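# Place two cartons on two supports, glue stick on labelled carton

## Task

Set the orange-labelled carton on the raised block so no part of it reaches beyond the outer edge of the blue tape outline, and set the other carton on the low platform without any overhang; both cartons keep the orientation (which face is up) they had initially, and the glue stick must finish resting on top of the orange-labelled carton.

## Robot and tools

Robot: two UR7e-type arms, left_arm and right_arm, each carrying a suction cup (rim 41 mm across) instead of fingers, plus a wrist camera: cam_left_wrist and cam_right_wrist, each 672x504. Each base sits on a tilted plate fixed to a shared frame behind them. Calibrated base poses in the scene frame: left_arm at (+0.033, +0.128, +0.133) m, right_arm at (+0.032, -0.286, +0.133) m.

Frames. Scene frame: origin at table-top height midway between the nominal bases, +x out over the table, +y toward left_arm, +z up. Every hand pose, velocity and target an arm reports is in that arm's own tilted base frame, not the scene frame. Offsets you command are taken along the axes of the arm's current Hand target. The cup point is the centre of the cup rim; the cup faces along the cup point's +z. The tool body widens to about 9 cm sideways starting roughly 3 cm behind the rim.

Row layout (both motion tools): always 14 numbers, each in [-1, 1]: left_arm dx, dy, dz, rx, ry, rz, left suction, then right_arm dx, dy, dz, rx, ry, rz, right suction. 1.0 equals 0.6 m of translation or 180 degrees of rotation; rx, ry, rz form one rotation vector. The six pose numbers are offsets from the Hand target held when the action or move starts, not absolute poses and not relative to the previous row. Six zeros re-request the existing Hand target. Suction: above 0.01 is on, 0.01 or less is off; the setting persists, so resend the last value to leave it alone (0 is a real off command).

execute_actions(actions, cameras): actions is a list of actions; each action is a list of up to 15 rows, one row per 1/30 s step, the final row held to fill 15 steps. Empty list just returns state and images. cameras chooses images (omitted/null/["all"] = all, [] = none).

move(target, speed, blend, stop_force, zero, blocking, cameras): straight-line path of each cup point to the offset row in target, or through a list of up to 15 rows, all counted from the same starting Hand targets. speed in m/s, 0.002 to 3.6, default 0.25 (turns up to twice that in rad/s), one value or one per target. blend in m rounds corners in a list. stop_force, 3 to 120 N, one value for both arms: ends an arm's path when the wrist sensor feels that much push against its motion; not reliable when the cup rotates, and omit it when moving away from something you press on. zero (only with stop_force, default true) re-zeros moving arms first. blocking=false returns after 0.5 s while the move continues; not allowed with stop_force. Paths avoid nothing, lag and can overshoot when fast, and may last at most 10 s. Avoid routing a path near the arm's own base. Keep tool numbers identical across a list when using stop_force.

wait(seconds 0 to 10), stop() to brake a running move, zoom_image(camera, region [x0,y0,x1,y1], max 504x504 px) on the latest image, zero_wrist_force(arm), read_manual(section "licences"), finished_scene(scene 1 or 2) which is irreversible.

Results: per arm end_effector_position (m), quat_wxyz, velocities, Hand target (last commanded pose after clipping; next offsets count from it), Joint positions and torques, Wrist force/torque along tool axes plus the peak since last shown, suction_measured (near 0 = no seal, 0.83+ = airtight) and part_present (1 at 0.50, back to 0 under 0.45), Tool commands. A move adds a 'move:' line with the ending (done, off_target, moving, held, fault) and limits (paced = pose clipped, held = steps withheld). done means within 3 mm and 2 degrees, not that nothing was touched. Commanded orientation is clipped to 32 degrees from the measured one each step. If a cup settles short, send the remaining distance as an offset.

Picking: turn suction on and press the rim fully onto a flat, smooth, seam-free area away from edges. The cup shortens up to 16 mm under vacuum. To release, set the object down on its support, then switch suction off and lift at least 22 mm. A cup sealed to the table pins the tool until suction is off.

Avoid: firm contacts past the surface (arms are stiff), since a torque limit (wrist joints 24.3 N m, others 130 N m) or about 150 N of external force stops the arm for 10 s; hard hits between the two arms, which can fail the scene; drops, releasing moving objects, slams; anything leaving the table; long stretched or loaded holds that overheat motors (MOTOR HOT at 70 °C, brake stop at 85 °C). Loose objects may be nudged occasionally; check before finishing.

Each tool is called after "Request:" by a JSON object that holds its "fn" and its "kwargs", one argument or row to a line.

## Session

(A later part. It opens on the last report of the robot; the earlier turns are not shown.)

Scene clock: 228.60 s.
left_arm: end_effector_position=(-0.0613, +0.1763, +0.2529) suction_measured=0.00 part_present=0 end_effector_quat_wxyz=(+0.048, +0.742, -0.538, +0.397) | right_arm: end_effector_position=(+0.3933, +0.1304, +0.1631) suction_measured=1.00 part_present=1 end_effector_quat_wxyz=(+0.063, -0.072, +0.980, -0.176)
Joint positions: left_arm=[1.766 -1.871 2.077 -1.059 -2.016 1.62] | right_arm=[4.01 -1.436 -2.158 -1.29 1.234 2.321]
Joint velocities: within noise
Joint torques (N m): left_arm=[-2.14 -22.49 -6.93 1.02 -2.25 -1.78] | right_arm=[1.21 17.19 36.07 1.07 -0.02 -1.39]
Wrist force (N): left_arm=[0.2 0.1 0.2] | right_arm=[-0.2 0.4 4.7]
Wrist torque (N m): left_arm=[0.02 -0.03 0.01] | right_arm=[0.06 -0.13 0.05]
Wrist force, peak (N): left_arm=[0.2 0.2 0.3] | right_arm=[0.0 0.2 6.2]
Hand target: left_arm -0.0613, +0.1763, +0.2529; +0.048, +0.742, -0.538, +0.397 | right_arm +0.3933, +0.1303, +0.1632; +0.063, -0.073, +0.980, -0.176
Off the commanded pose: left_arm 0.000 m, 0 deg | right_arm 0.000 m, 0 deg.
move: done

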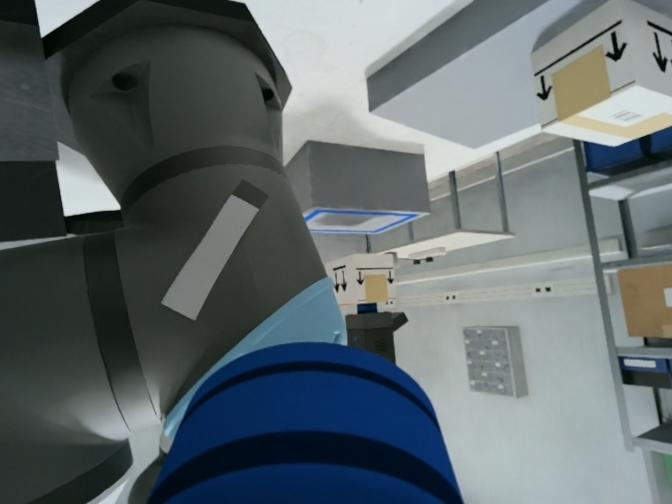

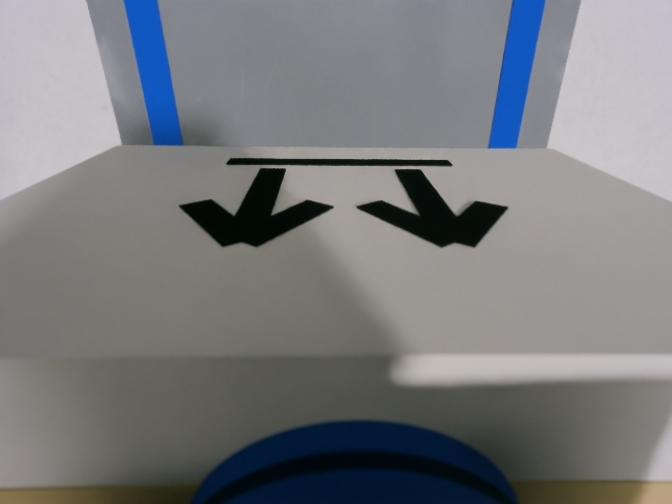

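Request:
{"fn": "move", "kwargs": {
  "target": [0,0,0,0,0,0,0,0,0,0.1,0,0,0,1],
  "cameras": []
}}

Request:
{"fn": "move", "kwargs": {
  "target": [0,0,0,0,0,0,0,0,0,0.06,0,0,0,1],
  "speed": 0.01,
  "stop_force": 4,
  "cameras": []
}}

Request:
{"fn": "move", "kwargs": {
  "target": [0,0,0,0,0,0,0,0,0,0,0,0,0,0],
  "cameras": []
}}

Request:
{"fn": "move", "kwargs": {
  "target": [
    [0,0,0,0,0,0,0,0,0,-0.05,0,0,0,0],
    [0,0,0,0,0,0,0,0,0,-0.25,0,0,0,0]
  ],
  "speed": [0.06,0.3],
  "cameras": ["cam_right_wrist"]
}}

Scene clock: 233.90 s.
left_arm: end_effector_position=(-0.0613, +0.1763, +0.2529) suction_measured=0.00 part_present=0 end_effector_quat_wxyz=(+0.048, +0.742, -0.538, +0.397) | right_arm: end_effector_position=(+0.4021, +0.1102, +0.1075) suction_measured=1.00 part_present=1 end_effector_quat_wxyz=(+0.063, -0.073, +0.980, -0.176)
Joint positions: left_arm=[1.766 -1.871 2.077 -1.059 -2.016 1.62] | right_arm=[3.959 -1.516 -2.259 -1.091 1.226 2.267]
Joint velocities: within noise
Joint torques (N m): left_arm=[-2.64 -22.44 -6.99 1.01 -2.33 -1.73] | right_arm=[0.27 7.25 11.11 4.07 -1.83 -1.17]
Wrist force (N): left_arm=[-0.1 0.0 0.2] | right_arm=[-0.3 0.5 4.9]
Wrist torque (N m): left_arm=[0.00 0.00 0.01] | right_arm=[0.07 -0.11 0.05]
Wrist force, peak (N): left_arm=[-0.2 -0.1 0.3] | right_arm=[-0.1 0.8 5.7]
Hand target: left_arm -0.0613, +0.1763, +0.2529; +0.048, +0.742, -0.538, +0.397 | right_arm +0.4022, +0.1102, +0.1074; +0.063, -0.073, +0.980, -0.176
Off the commanded pose: left_arm 0.000 m, 0 deg | right_arm 0.000 m, 0 deg.
move: done
No camera images: "cameras" was empty.

Scene clock: 236.73 s.
left_arm: end_effector_position=(-0.0613, +0.1763, +0.2529) suction_measured=0.00 part_present=0 end_effector_quat_wxyz=(+0.048, +0.742, -0.538, +0.397) | right_arm: end_effector_position=(+0.4045, +0.1049, +0.0929) suction_measured=1.00 part_present=1 end_effector_quat_wxyz=(+0.063, -0.073, +0.980, -0.176)
Joint positions: left_arm=[1.766 -1.871 2.077 -1.059 -2.016 1.62] | right_arm=[3.945 -1.543 -2.282 -1.036 1.223 2.253]
Joint velocities: within noise
Joint torques (N m): left_arm=[-2.08 -22.8 -7.28 1.11 -2.36 -1.71] | right_arm=[15.74 19.89 31.15 0.96 2.13 1.62]
Wrist force (N): left_arm=[0.0 0.1 0.1] | right_arm=[0.2 -0.4 1.4]
Wrist torque (N m): left_arm=[0.01 -0.01 0.00] | right_arm=[-0.01 -0.11 0.05]
Wrist force, peak (N): left_arm=[0.0 0.2 0.3] | right_arm=[3.6 -3.5 -15.0]
Hand target: left_arm -0.0613, +0.1763, +0.2529; +0.048, +0.742, -0.538, +0.397 | right_arm +0.4045, +0.1049, +0.0929; +0.063, -0.073, +0.980, -0.176 (not the last commanded pose)
Off the commanded pose: left_arm 0.000 m, 0 deg | right_arm 0.020 m, 0 deg.
move: contact (right_arm)
No camera images: "cameras" was empty.

Scene clock: 237.23 s.
left_arm: end_effector_position=(-0.0613, +0.1763, +0.2529) suction_measured=0.00 part_present=0 end_effector_quat_wxyz=(+0.048, +0.742, -0.538, +0.397) | right_arm: end_effector_position=(+0.4045, +0.1050, +0.0930) suction_measured=0.00 part_present=0 end_effector_quat_wxyz=(+0.063, -0.073, +0.980, -0.176)
Joint positions: left_arm=[1.766 -1.871 2.077 -1.059 -2.016 1.62] | right_arm=[3.945 -1.543 -2.281 -1.036 1.223 2.253]
Joint velocities: within noise
Joint torques (N m): left_arm=[-2.07 -22.28 -8.11 0.95 -2.31 -1.71] | right_arm=[8.59 2.35 8.63 1.5 1.96 1.53]
Wrist force (N): left_arm=[0.0 0.0 0.0] | right_arm=[1.2 -0.5 -19.5]
Wrist torque (N m): left_arm=[0.01 -0.01 0.01] | right_arm=[0.07 -0.12 0.05]
Wrist force, peak (N): left_arm=[-0.3 0.2 0.2] | right_arm=[1.1 -0.8 -19.7]
Hand target: left_arm -0.0613, +0.1763, +0.2529; +0.048, +0.742, -0.538, +0.397 | right_arm +0.4045, +0.1049, +0.0929; +0.063, -0.073, +0.980, -0.176
Off the commanded pose: left_arm 0.000 m, 0 deg | right_arm 0.000 m, 0 deg.
move: done
No camera images: "cameras" was empty.

Scene clock: 239.00 s.
left_arm: end_effector_position=(-0.0613, +0.1763, +0.2529) suction_measured=0.00 part_present=0 end_effector_quat_wxyz=(+0.048, +0.742, -0.538, +0.397) | right_arm: end_effector_position=(+0.3822, +0.1554, +0.2323) suction_measured=0.00 part_present=0 end_effector_quat_wxyz=(+0.063, -0.073, +0.980, -0.176)
Joint positions: left_arm=[1.766 -1.871 2.077 -1.059 -2.016 1.62] | right_arm=[4.071 -1.382 -2.008 -1.514 1.245 2.384]
Joint velocities: within noise
Joint torques (N m): left_arm=[-2.15 -22.02 -7.56 1.1 -2.32 -1.88] | right_arm=[14.49 14.71 32.26 0.99 1.94 1.41]
Wrist force (N): left_arm=[0.2 0.0 0.1] | right_arm=[0.0 0.6 0.6]
Wrist torque (N m): left_arm=[0.01 -0.04 0.00] | right_arm=[0.11 -0.11 0.05]
Wrist force, peak (N): left_arm=[0.4 -0.1 0.0] | right_arm=[1.1 -0.5 -19.7]
Hand target: left_arm -0.0613, +0.1763, +0.2529; +0.048, +0.742, -0.538, +0.397 | right_arm +0.3822, +0.1554, +0.2324; +0.063, -0.073, +0.980, -0.176
Off the commanded pose: left_arm 0.000 m, 0 deg | right_arm 0.000 m, 0 deg.
move: done
Images, in order (width x height): cam_right_wrist 672x504.

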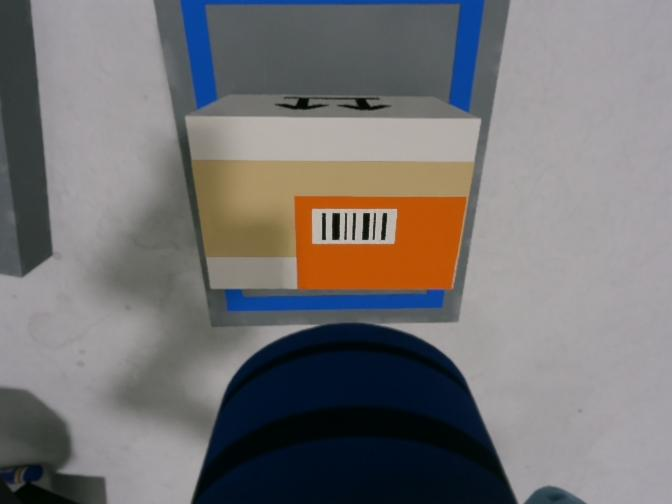

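Request:
{"fn": "zoom_image", "kwargs": {
  "camera": "cam_right_wrist",
  "region": [0, 380, 200, 504]
}}

Scaled by 2.520.

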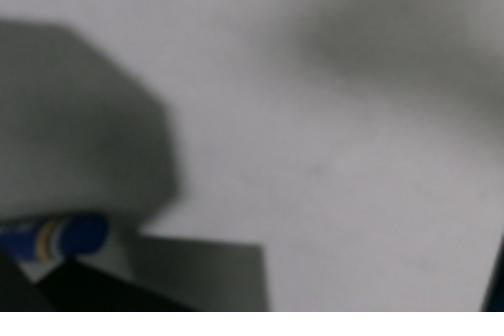

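Request:
{"fn": "move", "kwargs": {
  "target": [0,0,0,0,0,0,0,0.268,0.343,-0.125,0,0.11,0,0],
  "speed": 0.3,
  "cameras": ["cam_right_wrist"]
}}

Scene clock: 250.60 s.
left_arm: end_effector_position=(-0.0613, +0.1763, +0.2529) suction_measured=0.00 part_present=0 end_effector_quat_wxyz=(+0.048, +0.742, -0.538, +0.397) | right_arm: end_effector_position=(+0.1887, +0.3449, +0.2135) suction_measured=0.00 part_present=0 end_effector_quat_wxyz=(-0.107, -0.041, +0.976, -0.186)
Joint positions: left_arm=[1.766 -1.871 2.077 -1.059 -2.016 1.62] | right_arm=[4.488 -1.597 -1.82 -1.716 1.676 2.81]
Joint velocities: within noise
Joint torques (N m): left_arm=[-2.3 -22.5 -7.74 1.03 -2.39 -1.79] | right_arm=[17.92 3.59 36.11 3.78 2.51 1.61]
Wrist force (N): left_arm=[0.1 -0.2 0.1] | right_arm=[-0.5 0.5 1.2]
Wrist torque (N m): left_arm=[-0.03 -0.03 0.01] | right_arm=[0.09 -0.04 0.09]
Wrist force, peak (N): left_arm=[0.2 -0.1 0.4] | right_arm=[0.5 1.6 1.3]
Hand target: left_arm -0.0613, +0.1763, +0.2529; +0.048, +0.742, -0.538, +0.397 | right_arm +0.1886, +0.3451, +0.2135; -0.107, -0.041, +0.976, -0.186
Off the commanded pose: left_arm 0.000 m, 0 deg | right_arm 0.000 m, 0 deg.
move: done
Images, in order (width x height): cam_right_wrist 672x504.

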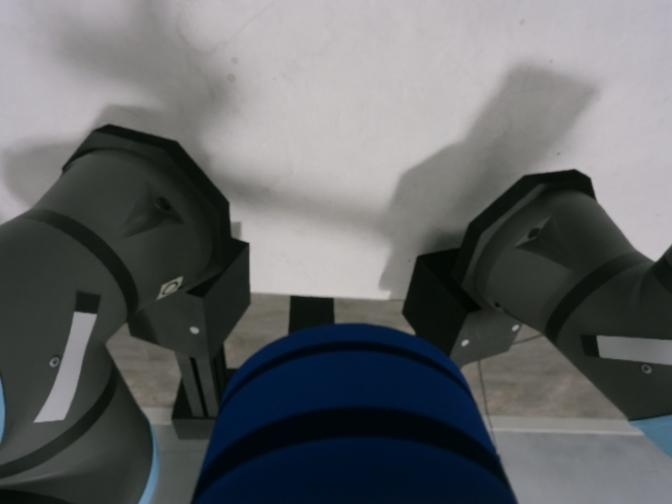

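Request:
{"fn": "move", "kwargs": {
  "target": [0,0,0,-0.159,-0.2474,0.081,0,0,0,0,0,0,0,0],
  "speed": 0.25,
  "cameras": ["cam_left_wrist"]
}}

Scene clock: 271.93 s.
left_arm: end_effector_position=(-0.0614, +0.1764, +0.2529) suction_measured=0.00 part_present=0 end_effector_quat_wxyz=(-0.029, +0.729, -0.682, -0.048) | right_arm: end_effector_position=(+0.1886, +0.3451, +0.2135) suction_measured=0.00 part_present=0 end_effector_quat_wxyz=(-0.107, -0.041, +0.976, -0.186)
Joint positions: left_arm=[0.921 -2.673 2.308 -1.273 -1.481 0.856] | right_arm=[4.488 -1.597 -1.82 -1.716 1.676 2.81]
Joint velocities: within noise
Joint torques (N m): left_arm=[-2.19 0.94 -33.22 -0.54 2.53 -2.17] | right_arm=[17.03 4.53 32.68 3.42 2.68 1.66]
Wrist force (N): left_arm=[-1.6 1.3 -0.6] | right_arm=[-0.5 0.6 1.2]
Wrist torque (N m): left_arm=[0.15 0.61 0.39] | right_arm=[0.12 -0.04 0.09]
Wrist force, peak (N): left_arm=[-1.5 1.3 -0.7] | right_arm=[-0.6 0.3 1.5]
Hand target: left_arm -0.0613, +0.1763, +0.2529; -0.029, +0.729, -0.682, -0.048 | right_arm +0.1886, +0.3451, +0.2135; -0.107, -0.041, +0.976, -0.186
Off the commanded pose: left_arm 0.000 m, 0 deg | right_arm 0.000 m, 0 deg.
move: done
Images, in order (width x height): cam_left_wrist 672x504.

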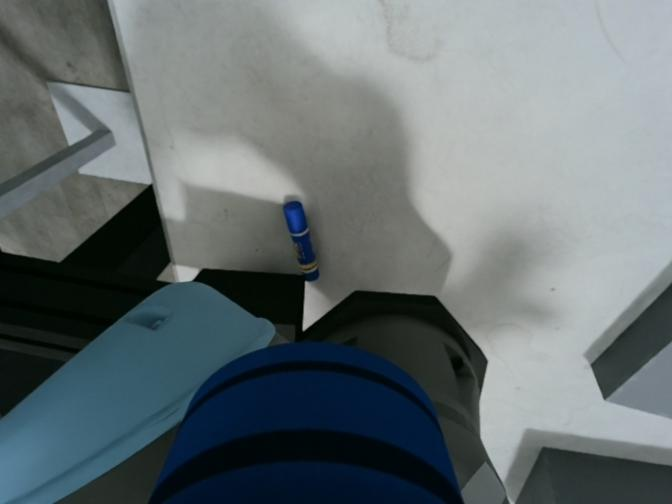

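Request:
{"fn": "zoom_image", "kwargs": {
  "camera": "cam_left_wrist",
  "region": [0, 160, 400, 420]
}}

Request:
{"fn": "execute_actions", "kwargs": {
  "actions": [],
  "cameras": ["cam_right_wrist"]
}}

Request:
{"fn": "zoom_image", "kwargs": {
  "camera": "cam_right_wrist",
  "region": [40, 200, 440, 460]
}}

Scaled by 1.260.

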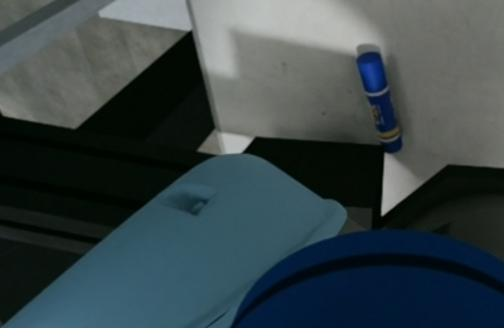

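Scene clock: 315.07 s.
left_arm: end_effector_position=(-0.0614, +0.1764, +0.2529) suction_measured=0.00 part_present=0 end_effector_quat_wxyz=(-0.029, +0.729, -0.682, -0.048) | right_arm: end_effector_position=(+0.1886, +0.3451, +0.2135) suction_measured=0.00 part_present=0 end_effector_quat_wxyz=(-0.107, -0.041, +0.976, -0.186)
Joint positions: left_arm=[0.92 -2.673 2.308 -1.273 -1.481 0.856] | right_arm=[4.488 -1.597 -1.82 -1.716 1.676 2.81]
Joint velocities: within noise
Joint torques (N m): left_arm=[-2.03 1.08 -31.66 -0.83 2.3 -2.21] | right_arm=[17.5 4.59 31.63 3.01 2.82 1.49]
Wrist force (N): left_arm=[-1.7 1.2 -0.7] | right_arm=[-0.6 0.5 1.2]
Wrist torque (N m): left_arm=[0.14 0.63 0.39] | right_arm=[0.10 -0.03 0.09]
Wrist force, peak (N): left_arm=[-1.7 1.3 -0.7] | right_arm=[-0.7 0.4 1.5]
Hand target: left_arm -0.0613, +0.1763, +0.2529; -0.029, +0.729, -0.682, -0.048 | right_arm +0.1886, +0.3451, +0.2135; -0.107, -0.041, +0.976, -0.186
Tool commands: left_gripper/suction=+0.0 right_gripper/suction=+0.0
Off the commanded pose: left_arm 0.000 m, 0 deg | right_arm 0.000 m, 0 deg.
Images, in order (width x height): cam_right_wrist 672x504.

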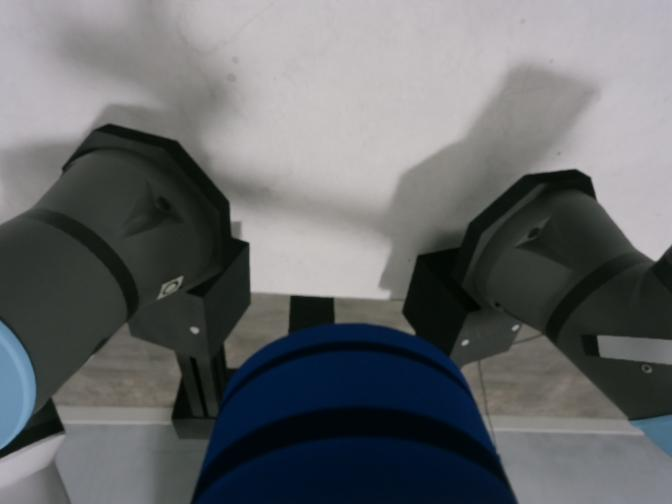

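Scaled by 1.260.

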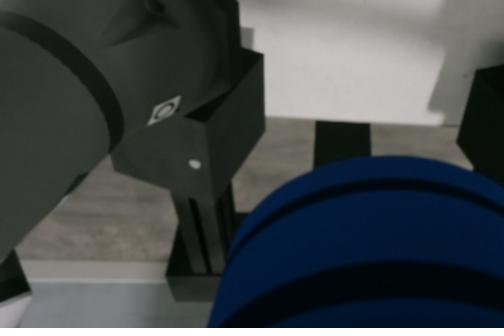

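Request:
{"fn": "move", "kwargs": {
  "target": [0.2043,-0.617,0.0225,0.1063,-0.004,-0.5121,0,-0.092,-0.473,-0.033,0,-0.11,0,0],
  "speed": 0.3
}}

Scene clock: 358.20 s.
left_arm: end_effector_position=(+0.3155, +0.0817, +0.2172) suction_measured=0.00 part_present=0 end_effector_quat_wxyz=(-0.166, +0.981, +0.052, +0.085) | right_arm: end_effector_position=(+0.2802, +0.0915, +0.3198) suction_measured=0.00 part_present=0 end_effector_quat_wxyz=(+0.063, -0.073, +0.980, -0.176)
Joint positions: left_arm=[-0.507 -2.181 2.329 -1.685 -1.196 -2.189] | right_arm=[4.227 -1.034 -1.985 -1.935 1.279 2.545]
Joint velocities: within noise
Joint torques (N m): left_arm=[11.27 10.35 -32.99 -4.23 2.36 -2.12] | right_arm=[-4.45 -1.88 16.05 3.95 -1.98 -1.3]
Wrist force (N): left_arm=[-2.2 0.8 -1.1] | right_arm=[0.0 0.4 0.7]
Wrist torque (N m): left_arm=[0.04 0.79 0.38] | right_arm=[0.09 -0.08 0.05]
Wrist force, peak (N): left_arm=[-2.3 1.2 -0.9] | right_arm=[-0.3 1.0 1.4]
Hand target: left_arm +0.3155, +0.0817, +0.2172; -0.166, +0.981, +0.052, +0.085 | right_arm +0.2802, +0.0915, +0.3198; +0.063, -0.073, +0.980, -0.176
Off the commanded pose: left_arm 0.000 m, 0 deg | right_arm 0.000 m, 0 deg.
move: done

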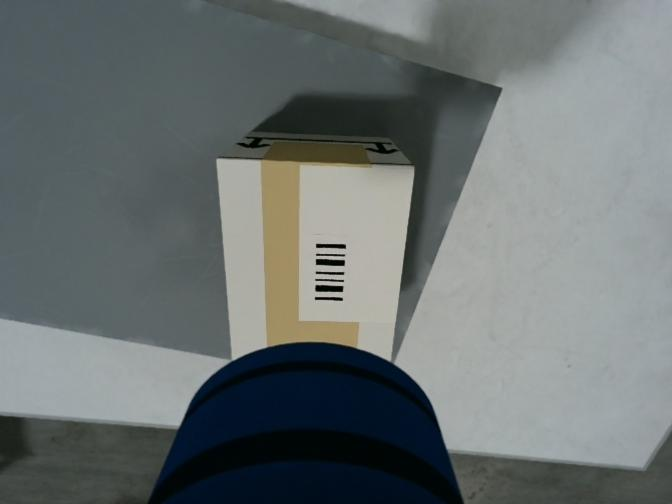

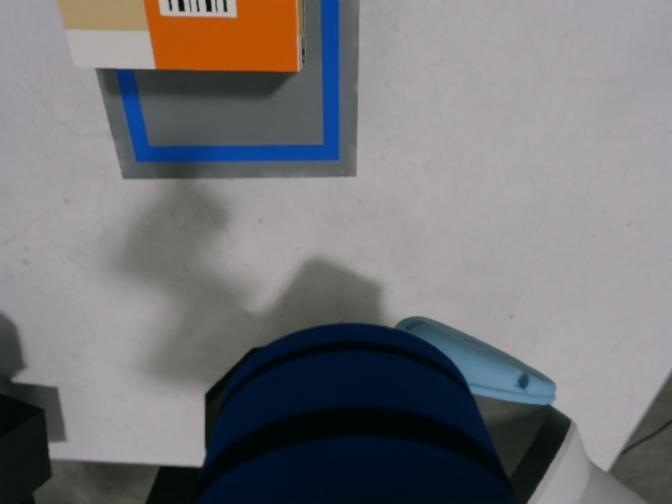

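Request:
{"fn": "move", "kwargs": {
  "target": [0.0233,0,0.15,0,0,0,1,0,0,0,0,0,0,0],
  "cameras": ["cam_left_wrist"]
}}

Scene clock: 367.70 s.
left_arm: end_effector_position=(+0.3427, +0.1129, +0.1361) suction_measured=0.00 part_present=0 end_effector_quat_wxyz=(-0.166, +0.981, +0.052, +0.085) | right_arm: end_effector_position=(+0.2802, +0.0915, +0.3198) suction_measured=0.00 part_present=0 end_effector_quat_wxyz=(+0.063, -0.073, +0.980, -0.176)
Joint positions: left_arm=[-0.354 -1.977 2.475 -2.094 -1.196 -2.025] | right_arm=[4.227 -1.034 -1.985 -1.935 1.279 2.544]
Joint velocities: within noise
Joint torques (N m): left_arm=[9.92 2.8 -6.28 -4.28 -2.52 1.49] | right_arm=[-3.55 -2.34 32.16 3.75 -1.9 -1.35]
Wrist force (N): left_arm=[-2.1 0.8 -1.0] | right_arm=[0.0 0.4 1.0]
Wrist torque (N m): left_arm=[0.06 0.78 0.40] | right_arm=[0.08 -0.07 0.05]
Wrist force, peak (N): left_arm=[-2.1 1.0 -2.2] | right_arm=[0.1 0.6 1.0]
Hand target: left_arm +0.3427, +0.1129, +0.1361; -0.166, +0.981, +0.052, +0.085 | right_arm +0.2802, +0.0915, +0.3198; +0.063, -0.073, +0.980, -0.176
Off the commanded pose: left_arm 0.000 m, 0 deg | right_arm 0.000 m, 0 deg.
move: done
Images, in order (width x height): cam_left_wrist 672x504.

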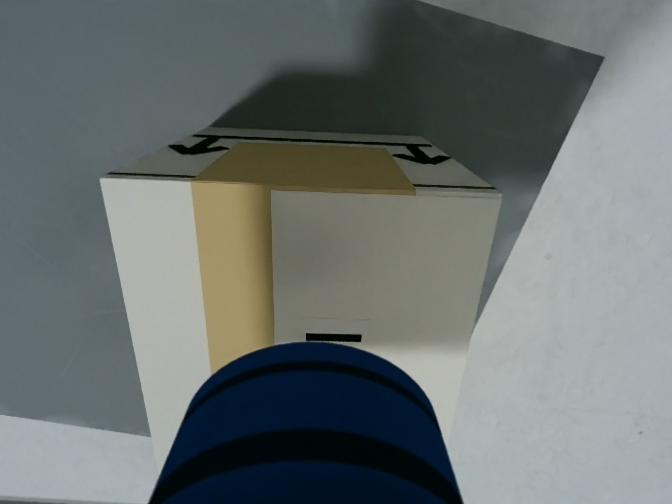

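Request:
{"fn": "move", "kwargs": {
  "target": [0,0,0.027,0,0,0,1,0,0,0,0,0,0,0],
  "cameras": []
}}

Request:
{"fn": "move", "kwargs": {
  "target": [0,0,0.07,0,0,0,1,0,0,0,0,0,0,0],
  "speed": 0.01,
  "stop_force": 5,
  "cameras": ["cam_left_wrist"]
}}

Scene clock: 371.97 s.
left_arm: end_effector_position=(+0.3451, +0.1183, +0.1211) suction_measured=0.00 part_present=0 end_effector_quat_wxyz=(-0.166, +0.981, +0.052, +0.085) | right_arm: end_effector_position=(+0.2802, +0.0915, +0.3198) suction_measured=0.00 part_present=0 end_effector_quat_wxyz=(+0.063, -0.073, +0.980, -0.176)
Joint positions: left_arm=[-0.333 -1.935 2.5 -2.17 -1.196 -2.002] | right_arm=[4.227 -1.034 -1.985 -1.935 1.279 2.544]
Joint velocities: within noise
Joint torques (N m): left_arm=[8.51 2.71 -3.65 -4.03 -2.58 1.41] | right_arm=[-3.57 -2.26 27.31 4.01 -1.57 -1.34]
Wrist force (N): left_arm=[-2.0 1.0 -0.9] | right_arm=[-0.1 0.4 0.9]
Wrist torque (N m): left_arm=[0.08 0.77 0.40] | right_arm=[0.08 -0.06 0.05]
Wrist force, peak (N): left_arm=[-2.2 1.3 -1.2] | right_arm=[0.0 0.5 1.0]
Hand target: left_arm +0.3451, +0.1183, +0.1210; -0.166, +0.981, +0.052, +0.085 | right_arm +0.2802, +0.0915, +0.3198; +0.063, -0.073, +0.980, -0.176
Off the commanded pose: left_arm 0.000 m, 0 deg | right_arm 0.000 m, 0 deg.
move: done
No camera images: "cameras" was empty.

Scene clock: 377.10 s.
left_arm: end_effector_position=(+0.3509, +0.1312, +0.0853) suction_measured=0.98 part_present=1 end_effector_quat_wxyz=(-0.166, +0.981, +0.052, +0.085) | right_arm: end_effector_position=(+0.2802, +0.0915, +0.3198) suction_measured=0.00 part_present=0 end_effector_quat_wxyz=(+0.063, -0.073, +0.980, -0.176)
Joint positions: left_arm=[-0.283 -1.816 2.55 -2.358 -1.199 -1.949] | right_arm=[4.227 -1.034 -1.985 -1.935 1.279 2.544]
Joint velocities: within noise
Joint torques (N m): left_arm=[-11.56 -13.52 -25.65 -1.24 1.69 -2.2] | right_arm=[-3.84 -2.87 22.11 3.91 -0.89 -1.29]
Wrist force (N): left_arm=[-3.0 -0.9 -7.0] | right_arm=[0.2 0.6 1.0]
Wrist torque (N m): left_arm=[0.02 0.78 0.40] | right_arm=[0.12 -0.10 0.05]
Wrist force, peak (N): left_arm=[-13.2 -2.3 -32.1] | right_arm=[0.2 0.6 1.0]
Hand target: left_arm +0.3509, +0.1312, +0.0853; -0.166, +0.981, +0.052, +0.085 (not the last commanded pose) | right_arm +0.2802, +0.0915, +0.3198; +0.063, -0.073, +0.980, -0.176
Off the commanded pose: left_arm 0.004 m, 0 deg | right_arm 0.000 m, 0 deg.
move: contact (left_arm)
Images, in order (width x height): cam_left_wrist 672x504.

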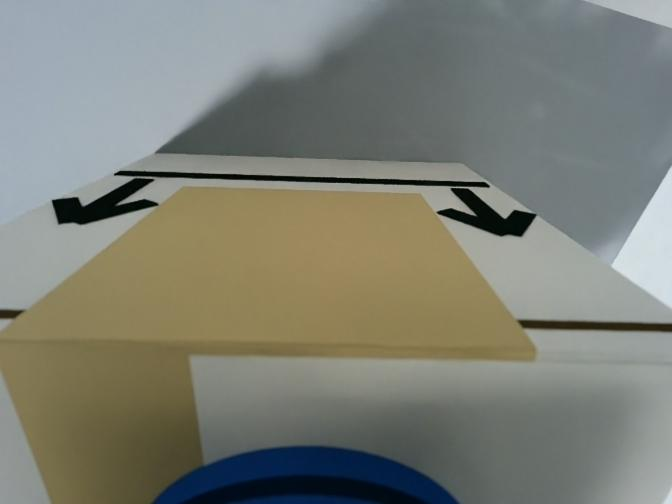

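Request:
{"fn": "move", "kwargs": {
  "target": [
    [0,0,-0.2245,0,0,0,1,0,0,0,0,0,0,0],
    [-0.438,-0.292,-0.2245,0,0,0,1,0,0,0,0,0,0,0],
    [-0.938,-0.3265,-0.2245,0,0,0,1,0,0,0,0,0,0,0]
  ],
  "speed": [0.15,0.25,0.25],
  "blend": [0.03,0.05,0]
}}

Scene clock: 406.03 s.
left_arm: end_effector_position=(+0.0779, +0.2143, +0.2128) suction_measured=0.98 part_present=1 end_effector_quat_wxyz=(-0.172, +0.980, +0.055, +0.083) | right_arm: end_effector_position=(+0.2802, +0.0915, +0.3198) suction_measured=0.00 part_present=0 end_effector_quat_wxyz=(+0.063, -0.073, +0.980, -0.176)
Joint positions: left_arm=[-0.182 -2.969 2.434 -1.121 -1.195 -1.847] | right_arm=[4.227 -1.034 -1.985 -1.935 1.279 2.544]
Joint velocities: within noise
Joint torques (N m): left_arm=[0.52 28.88 -10.74 -4.07 -1.17 -2.13] | right_arm=[-2.84 -5.24 15.63 3.67 -0.55 -1.27]
Wrist force (N): left_arm=[0.4 -2.6 4.4] | right_arm=[0.1 0.4 0.8]
Wrist torque (N m): left_arm=[0.01 0.67 0.35] | right_arm=[0.08 -0.09 0.05]
Wrist force, peak (N): left_arm=[32.1 -17.1 -16.9] | right_arm=[0.2 0.5 1.1]
Hand target: left_arm +0.0780, +0.2143, +0.2128; -0.172, +0.980, +0.055, +0.083 (not the last commanded pose) | right_arm +0.2802, +0.0915, +0.3198; +0.063, -0.073, +0.980, -0.176
Off the commanded pose: left_arm 0.327 m, 1 deg | right_arm 0.000 m, 0 deg.
move: held (left_arm; a check stopped the path); path passed 1 of 3 targets; limits=held
pose unreachable (left arm): on one or more control steps of this call, first in action 0 (counted from 0), this arm could not follow its commanded pose, so it was not sent that pose on those steps. It may still have moved: this result reports where it is.
cause: moving toward the commanded pose would bring two parts of the arm too close to each other (joints 3 (elbow) to 6 (wrist 3) lie between them).

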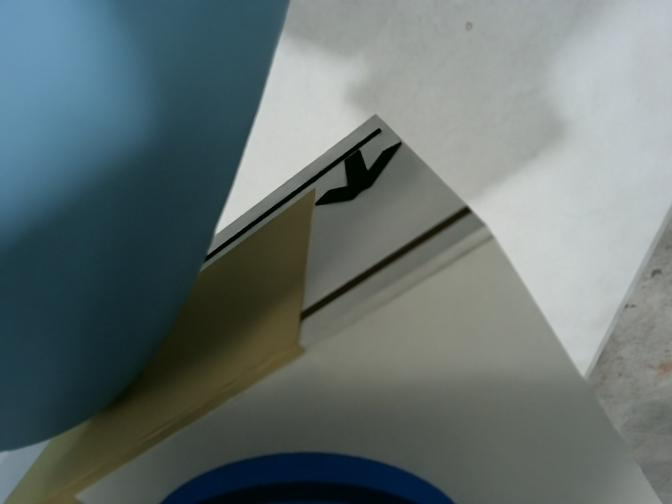

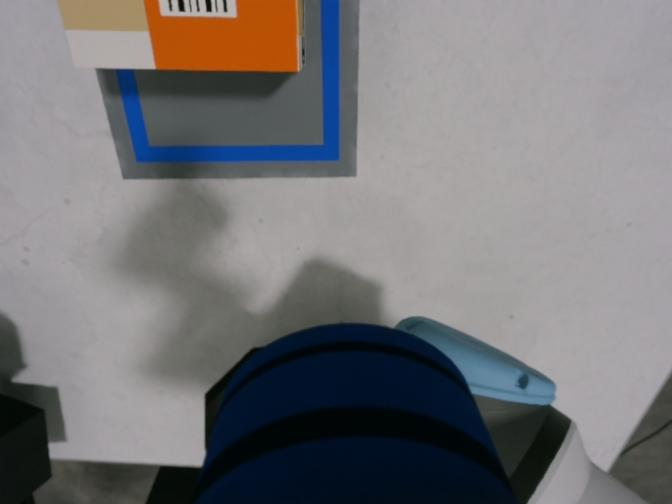

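Request:
{"fn": "move", "kwargs": {
  "target": [0.288,0.009,-0.05,0,0,0,1,0,0,0,0,0,0,0],
  "speed": 0.12
}}

Scene clock: 427.43 s.
left_arm: end_effector_position=(+0.2437, +0.2124, +0.2703) suction_measured=0.98 part_present=1 end_effector_quat_wxyz=(-0.172, +0.980, +0.055, +0.083) | right_arm: end_effector_position=(+0.2802, +0.0915, +0.3198) suction_measured=0.00 part_present=0 end_effector_quat_wxyz=(+0.063, -0.073, +0.980, -0.176)
Joint positions: left_arm=[-0.036 -2.315 2.283 -1.681 -1.211 -1.693] | right_arm=[4.227 -1.034 -1.985 -1.935 1.279 2.544]
Joint velocities: within noise
Joint torques (N m): left_arm=[14.54 8.05 -33.82 -4.52 -2.39 1.35] | right_arm=[-2.66 -5.87 12.56 3.79 0.19 -1.36]
Wrist force (N): left_arm=[-2.1 0.8 3.4] | right_arm=[0.1 0.5 0.8]
Wrist torque (N m): left_arm=[-0.05 0.65 0.38] | right_arm=[0.09 -0.09 0.05]
Wrist force, peak (N): left_arm=[0.2 -2.6 4.7] | right_arm=[0.0 0.5 1.1]
Hand target: left_arm +0.2438, +0.2124, +0.2704; -0.172, +0.980, +0.055, +0.083 | right_arm +0.2802, +0.0915, +0.3198; +0.063, -0.073, +0.980, -0.176
Off the commanded pose: left_arm 0.000 m, 0 deg | right_arm 0.000 m, 0 deg.
move: done

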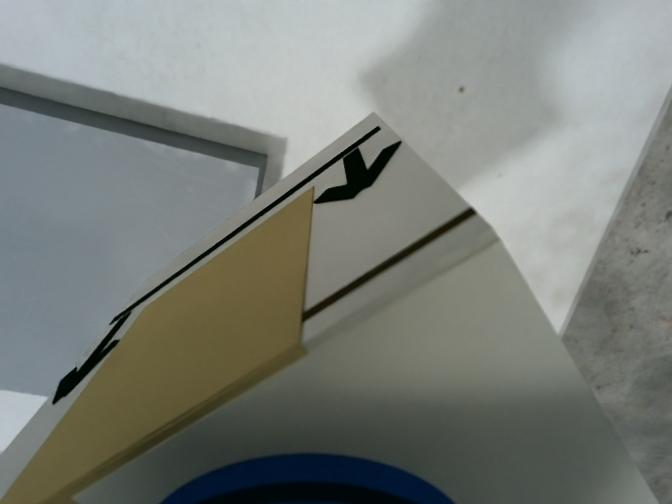

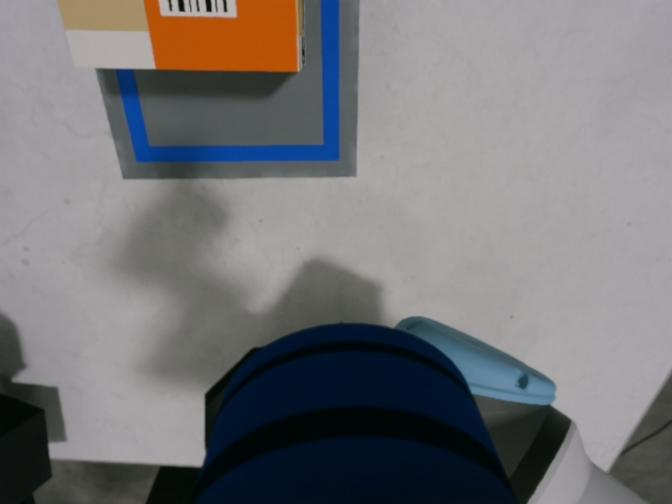

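Request:
{"fn": "move", "kwargs": {
  "target": [
    [-0.294,-0.308,0.027,0,0,0.19,1,0,0,0,0,0,0,0],
    [-0.864,-0.083,0.043,0,0,0.19,1,0,0,0,0,0,0,0]
  ],
  "speed": 0.2,
  "blend": [0.06,0]
}}

Scene clock: 440.40 s.
left_arm: end_effector_position=(-0.2673, +0.2274, +0.1684) suction_measured=0.98 part_present=1 end_effector_quat_wxyz=(-0.189, +0.953, -0.236, +0.029) | right_arm: end_effector_position=(+0.2802, +0.0915, +0.3198) suction_measured=0.00 part_present=0 end_effector_quat_wxyz=(+0.063, -0.073, +0.980, -0.176)
Joint positions: left_arm=[2.297 -1.904 2.386 -2.227 -1.916 1.181] | right_arm=[4.227 -1.034 -1.985 -1.935 1.279 2.544]
Joint velocities: within noise
Joint torques (N m): left_arm=[16.64 -5.93 -31.11 -4.29 -2.79 1.64] | right_arm=[-2.16 -7.36 13.56 3.59 0.57 -1.1]
Wrist force (N): left_arm=[-2.1 0.9 3.3] | right_arm=[0.0 0.2 0.9]
Wrist torque (N m): left_arm=[-0.02 0.67 0.38] | right_arm=[0.05 -0.08 0.05]
Wrist force, peak (N): left_arm=[-2.6 2.4 3.3] | right_arm=[0.3 0.6 1.1]
Hand target: left_arm -0.2674, +0.2274, +0.1684; -0.189, +0.953, -0.236, +0.029 | right_arm +0.2802, +0.0915, +0.3198; +0.063, -0.073, +0.980, -0.176
Off the commanded pose: left_arm 0.000 m, 0 deg | right_arm 0.000 m, 0 deg.
move: done

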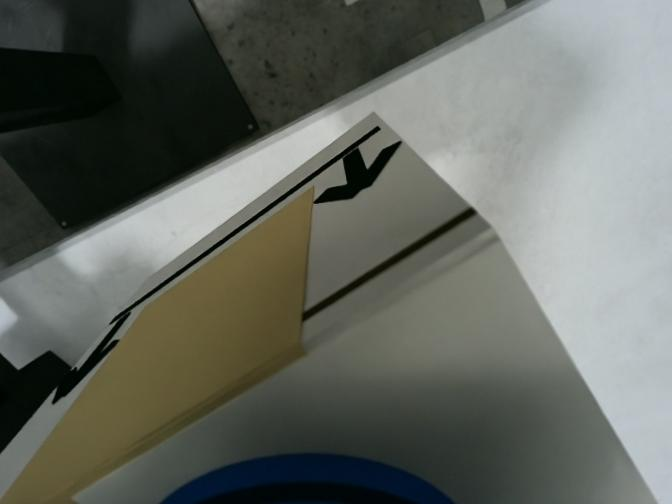

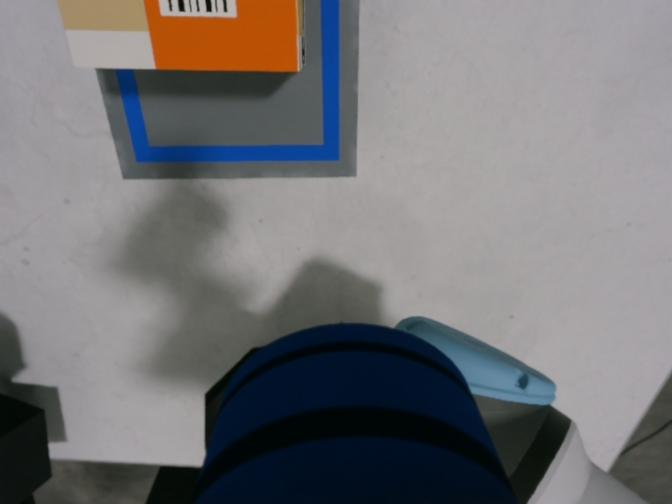

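Request:
{"fn": "move", "kwargs": {
  "target": [0.1585,0.378,0,0,0,0,1,0,0,0,0,0,0,0],
  "speed": 0.15,
  "cameras": ["cam_left_wrist"]
}}

Scene clock: 451.37 s.
left_arm: end_effector_position=(-0.2825, -0.0017, +0.0803) suction_measured=0.98 part_present=1 end_effector_quat_wxyz=(-0.189, +0.953, -0.236, +0.029) | right_arm: end_effector_position=(+0.2802, +0.0915, +0.3198) suction_measured=0.00 part_present=0 end_effector_quat_wxyz=(+0.063, -0.073, +0.980, -0.176)
Joint positions: left_arm=[2.997 -1.795 2.504 -2.18 -1.943 1.93] | right_arm=[4.227 -1.034 -1.985 -1.935 1.279 2.544]
Joint velocities: within noise
Joint torques (N m): left_arm=[12.19 0.61 -30.97 -1.59 -2.75 1.4] | right_arm=[-1.92 -8.78 13.63 3.69 1.13 -1.11]
Wrist force (N): left_arm=[-2.0 1.0 3.5] | right_arm=[0.2 0.3 1.0]
Wrist torque (N m): left_arm=[-0.02 0.66 0.40] | right_arm=[0.06 -0.10 0.05]
Wrist force, peak (N): left_arm=[-2.3 1.1 3.4] | right_arm=[0.0 0.5 1.1]
Hand target: left_arm -0.2825, -0.0017, +0.0803; -0.189, +0.953, -0.236, +0.029 | right_arm +0.2802, +0.0915, +0.3198; +0.063, -0.073, +0.980, -0.176
Off the commanded pose: left_arm 0.000 m, 0 deg | right_arm 0.000 m, 0 deg.
move: done
Images, in order (width x height): cam_left_wrist 672x504.

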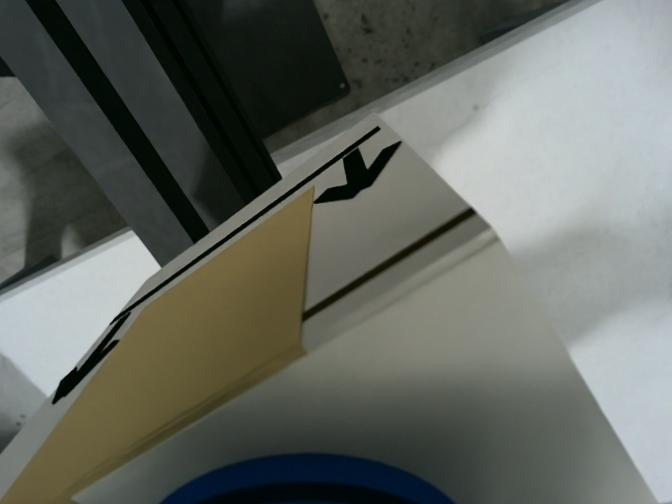

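Request:
{"fn": "move", "kwargs": {
  "target": [0.122,-0.149,0,0,0,-0.644,1,0,0,0,0,0,0,0],
  "speed": 0.2,
  "cameras": ["cam_left_wrist"]
}}

Scene clock: 472.37 s.
left_arm: end_effector_position=(-0.1784, +0.0376, +0.1112) suction_measured=0.98 part_present=1 end_effector_quat_wxyz=(-0.076, +0.706, +0.682, +0.176) | right_arm: end_effector_position=(+0.2802, +0.0915, +0.3198) suction_measured=0.00 part_present=0 end_effector_quat_wxyz=(+0.063, -0.073, +0.980, -0.176)
Joint positions: left_arm=[2.715 -2.341 2.669 -1.911 -1.956 -0.395] | right_arm=[4.227 -1.034 -1.985 -1.935 1.279 2.544]
Joint velocities: within noise
Joint torques (N m): left_arm=[-11.42 0.28 -9.33 -1.59 2.54 -2.38] | right_arm=[0.43 -10.09 14.34 3.77 1.69 -1.18]
Wrist force (N): left_arm=[-2.1 1.1 3.3] | right_arm=[0.2 0.5 1.1]
Wrist torque (N m): left_arm=[0.00 0.62 0.39] | right_arm=[0.09 -0.10 0.05]
Wrist force, peak (N): left_arm=[-2.2 1.1 3.6] | right_arm=[0.1 0.6 1.1]
Hand target: left_arm -0.1784, +0.0376, +0.1112; -0.076, +0.705, +0.682, +0.176 | right_arm +0.2802, +0.0915, +0.3198; +0.063, -0.073, +0.980, -0.176
Off the commanded pose: left_arm 0.000 m, 0 deg | right_arm 0.000 m, 0 deg.
move: done
Images, in order (width x height): cam_left_wrist 672x504.

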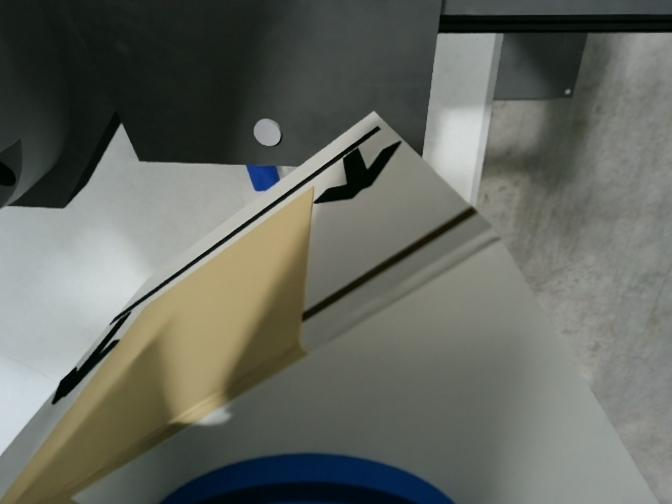

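Request:
{"fn": "move", "kwargs": {
  "target": [
    [0.3667,0.05,0,0,0,0.19,1,0,0,0,0,0,0,0],
    [0.3667,0.05,0.275,0,0,0.19,1,0,0,0,0,0,0,0]
  ],
  "speed": 0.2,
  "blend": [0.03,0],
  "cameras": ["cam_left_wrist"]
}}

Scene clock: 508.80 s.
left_arm: end_effector_position=(-0.1233, +0.2990, +0.0397) suction_measured=0.98 part_present=1 end_effector_quat_wxyz=(-0.124, +0.875, +0.445, +0.146) | right_arm: end_effector_position=(+0.2802, +0.0915, +0.3198) suction_measured=0.00 part_present=0 end_effector_quat_wxyz=(+0.063, -0.073, +0.980, -0.176)
Joint positions: left_arm=[1.689 -1.681 2.768 -2.997 -1.756 -0.854] | right_arm=[4.227 -1.034 -1.985 -1.935 1.279 2.544]
Joint velocities: within noise
Joint torques (N m): left_arm=[16.46 -9.51 6.09 -4.89 -2.56 1.5] | right_arm=[-0.07 -10.59 14.76 3.75 1.95 -1.06]
Wrist force (N): left_arm=[-2.1 0.9 3.4] | right_arm=[-0.1 0.4 1.2]
Wrist torque (N m): left_arm=[-0.02 0.65 0.37] | right_arm=[0.08 -0.06 0.05]
Wrist force, peak (N): left_arm=[-2.3 1.6 4.1] | right_arm=[-0.1 0.3 1.2]
Hand target: left_arm -0.1233, +0.2990, +0.0396; -0.124, +0.875, +0.445, +0.146 | right_arm +0.2802, +0.0915, +0.3198; +0.063, -0.073, +0.980, -0.176
Off the commanded pose: left_arm 0.000 m, 0 deg | right_arm 0.000 m, 0 deg.
move: done
Images, in order (width x height): cam_left_wrist 672x504.

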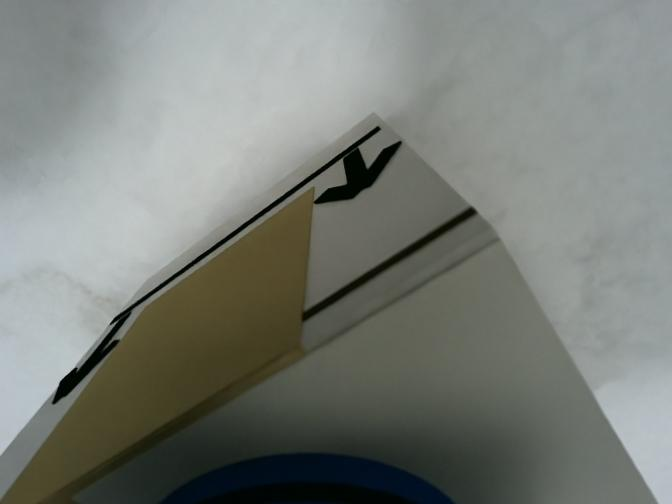

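Request:
{"fn": "move", "kwargs": {
  "target": [0,0,0.08,0,0,0,1,0,0,0,0,0,0,0],
  "speed": 0.015,
  "stop_force": 4,
  "cameras": []
}}

Request:
{"fn": "move", "kwargs": {
  "target": [0,0,0,0,0,0,0,0,0,0,0,0,0,0],
  "cameras": []
}}

Request:
{"fn": "move", "kwargs": {
  "target": [
    [0,0,-0.05,0,0,0,0,0,0,0,0,0,0,0],
    [0,0,-0.2,0,0,0,0,0,0,0,0,0,0,0]
  ],
  "speed": [0.06,0.2],
  "cameras": ["cam_left_wrist"]
}}

Scene clock: 515.23 s.
left_arm: end_effector_position=(-0.1204, +0.3061, +0.0207) suction_measured=0.98 part_present=1 end_effector_quat_wxyz=(-0.124, +0.875, +0.445, +0.146) | right_arm: end_effector_position=(+0.2802, +0.0915, +0.3198) suction_measured=0.00 part_present=0 end_effector_quat_wxyz=(+0.063, -0.073, +0.980, -0.176)
Joint positions: left_arm=[1.673 -1.554 2.778 -3.137 -1.751 -0.87] | right_arm=[4.227 -1.034 -1.985 -1.935 1.279 2.544]
Joint velocities: within noise
Joint torques (N m): left_arm=[16.56 -25.97 -14.75 -1.81 -2.47 1.41] | right_arm=[1.7 -11.95 16.27 3.72 1.86 -1.12]
Wrist force (N): left_arm=[-2.2 0.9 2.9] | right_arm=[0.1 0.4 0.8]
Wrist torque (N m): left_arm=[-0.04 0.68 0.38] | right_arm=[0.08 -0.09 0.05]
Wrist force, peak (N): left_arm=[-9.1 4.0 -36.3] | right_arm=[0.3 0.5 1.2]
Hand target: left_arm -0.1204, +0.3061, +0.0207; -0.124, +0.875, +0.445, +0.146 (not the last commanded pose) | right_arm +0.2802, +0.0915, +0.3198; +0.063, -0.073, +0.980, -0.176
Off the commanded pose: left_arm 0.028 m, 0 deg | right_arm 0.000 m, 0 deg.
move: contact (left_arm)
No camera images: "cameras" was empty.

Scene clock: 515.73 s.
left_arm: end_effector_position=(-0.1204, +0.3061, +0.0207) suction_measured=0.00 part_present=0 end_effector_quat_wxyz=(-0.124, +0.875, +0.445, +0.146) | right_arm: end_effector_position=(+0.2802, +0.0915, +0.3198) suction_measured=0.00 part_present=0 end_effector_quat_wxyz=(+0.063, -0.073, +0.980, -0.176)
Joint positions: left_arm=[1.673 -1.554 2.778 -3.137 -1.751 -0.87] | right_arm=[4.227 -1.034 -1.985 -1.935 1.279 2.544]
Joint velocities: within noise
Joint torques (N m): left_arm=[8.33 -10.4 -12.44 -2.06 -2.57 1.55] | right_arm=[1.49 -12.04 16.3 3.69 1.93 -1.09]
Wrist force (N): left_arm=[-6.2 2.5 -29.8] | right_arm=[0.1 0.4 0.9]
Wrist torque (N m): left_arm=[0.02 0.84 0.26] | right_arm=[0.09 -0.08 0.05]
Wrist force, peak (N): left_arm=[-6.0 2.5 -29.9] | right_arm=[0.2 0.6 1.1]
Hand target: left_arm -0.1204, +0.3061, +0.0207; -0.124, +0.875, +0.445, +0.146 | right_arm +0.2802, +0.0915, +0.3198; +0.063, -0.073, +0.980, -0.176
Off the commanded pose: left_arm 0.000 m, 0 deg | right_arm 0.000 m, 0 deg.
move: done
No camera images: "cameras" was empty.

Scene clock: 517.63 s.
left_arm: end_effector_position=(-0.1377, +0.2646, +0.1319) suction_measured=0.00 part_present=0 end_effector_quat_wxyz=(-0.124, +0.875, +0.445, +0.146) | right_arm: end_effector_position=(+0.2802, +0.0915, +0.3198) suction_measured=0.00 part_present=0 end_effector_quat_wxyz=(+0.063, -0.073, +0.980, -0.176)
Joint positions: left_arm=[1.779 -2.136 2.641 -2.398 -1.786 -0.768] | right_arm=[4.227 -1.034 -1.985 -1.935 1.279 2.544]
Joint velocities: within noise
Joint torques (N m): left_arm=[-5.13 -12.11 -27.06 -1.26 2.44 1.42] | right_arm=[1.39 -12.5 16.36 3.77 1.84 -1.28]
Wrist force (N): left_arm=[-2.1 0.8 -0.9] | right_arm=[0.3 0.4 1.0]
Wrist torque (N m): left_arm=[0.05 0.78 0.38] | right_arm=[0.07 -0.11 0.05]
Wrist force, peak (N): left_arm=[-5.9 2.5 -29.8] | right_arm=[0.1 0.4 1.2]
Hand target: left_arm -0.1377, +0.2645, +0.1319; -0.124, +0.875, +0.445, +0.146 | right_arm +0.2802, +0.0915, +0.3198; +0.063, -0.073, +0.980, -0.176
Off the commanded pose: left_arm 0.000 m, 0 deg | right_arm 0.000 m, 0 deg.
move: done
Images, in order (width x height): cam_left_wrist 672x504.

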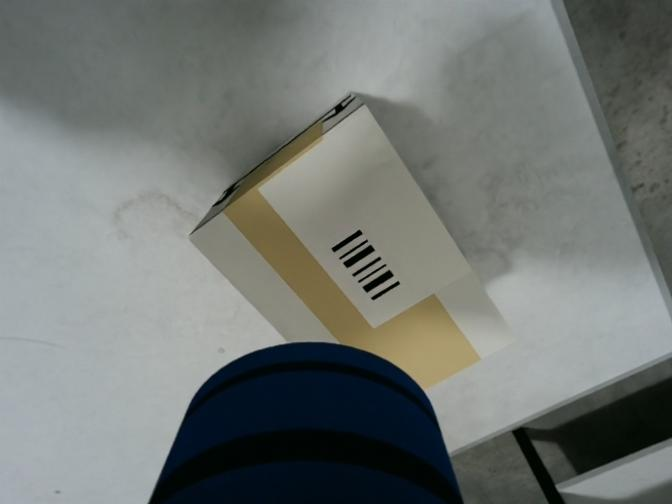

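Request:
{"fn": "move", "kwargs": {
  "target": [0.11,-0.064,0,0,0,0.311,0,0,0,0,0,0,0,0],
  "cameras": ["cam_left_wrist"]
}}

Scene clock: 527.33 s.
left_arm: end_effector_position=(-0.1319, +0.3355, +0.1593) suction_measured=0.00 part_present=0 end_effector_quat_wxyz=(-0.178, +0.981, -0.018, +0.070) | right_arm: end_effector_position=(+0.2802, +0.0915, +0.3198) suction_measured=0.00 part_present=0 end_effector_quat_wxyz=(+0.063, -0.073, +0.980, -0.176)
Joint positions: left_arm=[1.704 -1.967 2.493 -2.433 -1.761 0.137] | right_arm=[4.227 -1.034 -1.985 -1.935 1.279 2.544]
Joint velocities: within noise
Joint torques (N m): left_arm=[15.25 -5.77 -26.91 -1.22 -2.42 1.5] | right_arm=[1.61 -13.04 16.87 3.53 1.79 -1.11]
Wrist force (N): left_arm=[-2.1 1.1 -0.9] | right_arm=[0.1 0.3 0.9]
Wrist torque (N m): left_arm=[0.10 0.78 0.38] | right_arm=[0.06 -0.09 0.05]
Wrist force, peak (N): left_arm=[-2.3 1.2 -0.9] | right_arm=[0.1 0.2 1.3]
Hand target: left_arm -0.1319, +0.3356, +0.1594; -0.178, +0.981, -0.018, +0.070 | right_arm +0.2802, +0.0915, +0.3198; +0.063, -0.073, +0.980, -0.176
Off the commanded pose: left_arm 0.000 m, 0 deg | right_arm 0.000 m, 0 deg.
move: done
Images, in order (width x height): cam_left_wrist 672x504.

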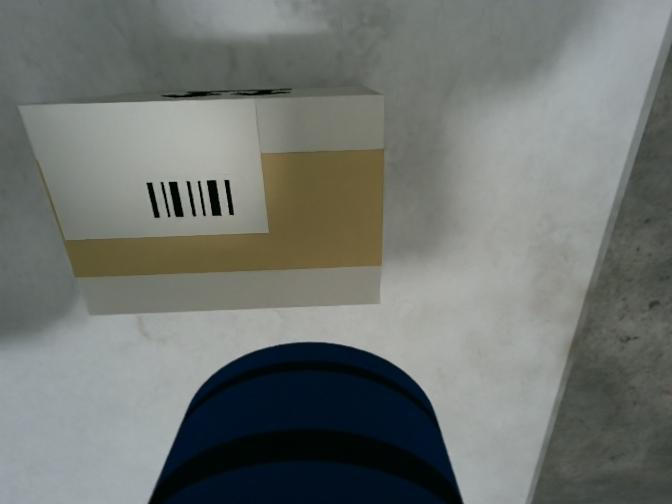

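Request:
{"fn": "move", "kwargs": {
  "target": [0,0,0.155,0,0,0,1,0,0,0,0,0,0,0],
  "cameras": []
}}

Request:
{"fn": "move", "kwargs": {
  "target": [0,0,0.08,0,0,0,1,0,0,0,0,0,0,0],
  "speed": 0.01,
  "stop_force": 5,
  "cameras": ["cam_left_wrist"]
}}

Scene clock: 533.00 s.
left_arm: end_effector_position=(-0.1185, +0.3677, +0.0732) suction_measured=0.00 part_present=0 end_effector_quat_wxyz=(-0.178, +0.981, -0.018, +0.070) | right_arm: end_effector_position=(+0.2802, +0.0915, +0.3198) suction_measured=0.00 part_present=0 end_effector_quat_wxyz=(+0.063, -0.073, +0.980, -0.176)
Joint positions: left_arm=[1.645 -1.653 2.587 -2.851 -1.741 0.081] | right_arm=[4.227 -1.034 -1.985 -1.935 1.279 2.544]
Joint velocities: within noise
Joint torques (N m): left_arm=[-2.63 -13.36 3.54 -4.42 -2.59 -2.26] | right_arm=[2.22 -13.72 18.26 3.62 1.88 -0.96]
Wrist force (N): left_arm=[-2.1 0.7 -0.8] | right_arm=[0.1 0.4 1.0]
Wrist torque (N m): left_arm=[0.03 0.79 0.38] | right_arm=[0.09 -0.09 0.05]
Wrist force, peak (N): left_arm=[-2.1 0.7 -2.0] | right_arm=[0.2 0.6 1.2]
Hand target: left_arm -0.1185, +0.3678, +0.0732; -0.178, +0.981, -0.018, +0.070 | right_arm +0.2802, +0.0915, +0.3198; +0.063, -0.073, +0.980, -0.176
Off the commanded pose: left_arm 0.000 m, 0 deg | right_arm 0.000 m, 0 deg.
move: done
No camera images: "cameras" was empty.

Scene clock: 537.33 s.
left_arm: end_effector_position=(-0.1144, +0.3775, +0.0472) suction_measured=1.00 part_present=1 end_effector_quat_wxyz=(-0.178, +0.981, -0.018, +0.070) | right_arm: end_effector_position=(+0.2802, +0.0915, +0.3198) suction_measured=0.00 part_present=0 end_effector_quat_wxyz=(+0.063, -0.073, +0.980, -0.176)
Joint positions: left_arm=[1.629 -1.535 2.599 -2.983 -1.736 0.066] | right_arm=[4.227 -1.034 -1.985 -1.935 1.279 2.544]
Joint velocities: within noise
Joint torques (N m): left_arm=[17.3 -26.84 -15.2 0.04 -2.23 1.61] | right_arm=[2.55 -12.6 19.09 3.64 1.82 -1.24]
Wrist force (N): left_arm=[-1.2 -1.6 -8.5] | right_arm=[0.3 0.3 0.9]
Wrist torque (N m): left_arm=[-0.14 0.82 0.38] | right_arm=[0.07 -0.12 0.05]
Wrist force, peak (N): left_arm=[-0.7 6.8 -35.1] | right_arm=[0.3 0.4 1.3]
Hand target: left_arm -0.1144, +0.3775, +0.0472; -0.178, +0.981, -0.018, +0.070 (not the last commanded pose) | right_arm +0.2802, +0.0915, +0.3198; +0.063, -0.073, +0.980, -0.176
Off the commanded pose: left_arm 0.020 m, 0 deg | right_arm 0.000 m, 0 deg.
move: contact (left_arm)
Images, in order (width x height): cam_left_wrist 672x504.

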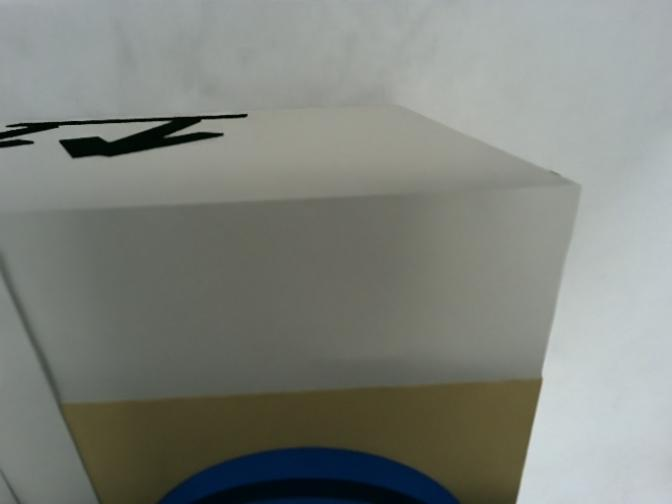

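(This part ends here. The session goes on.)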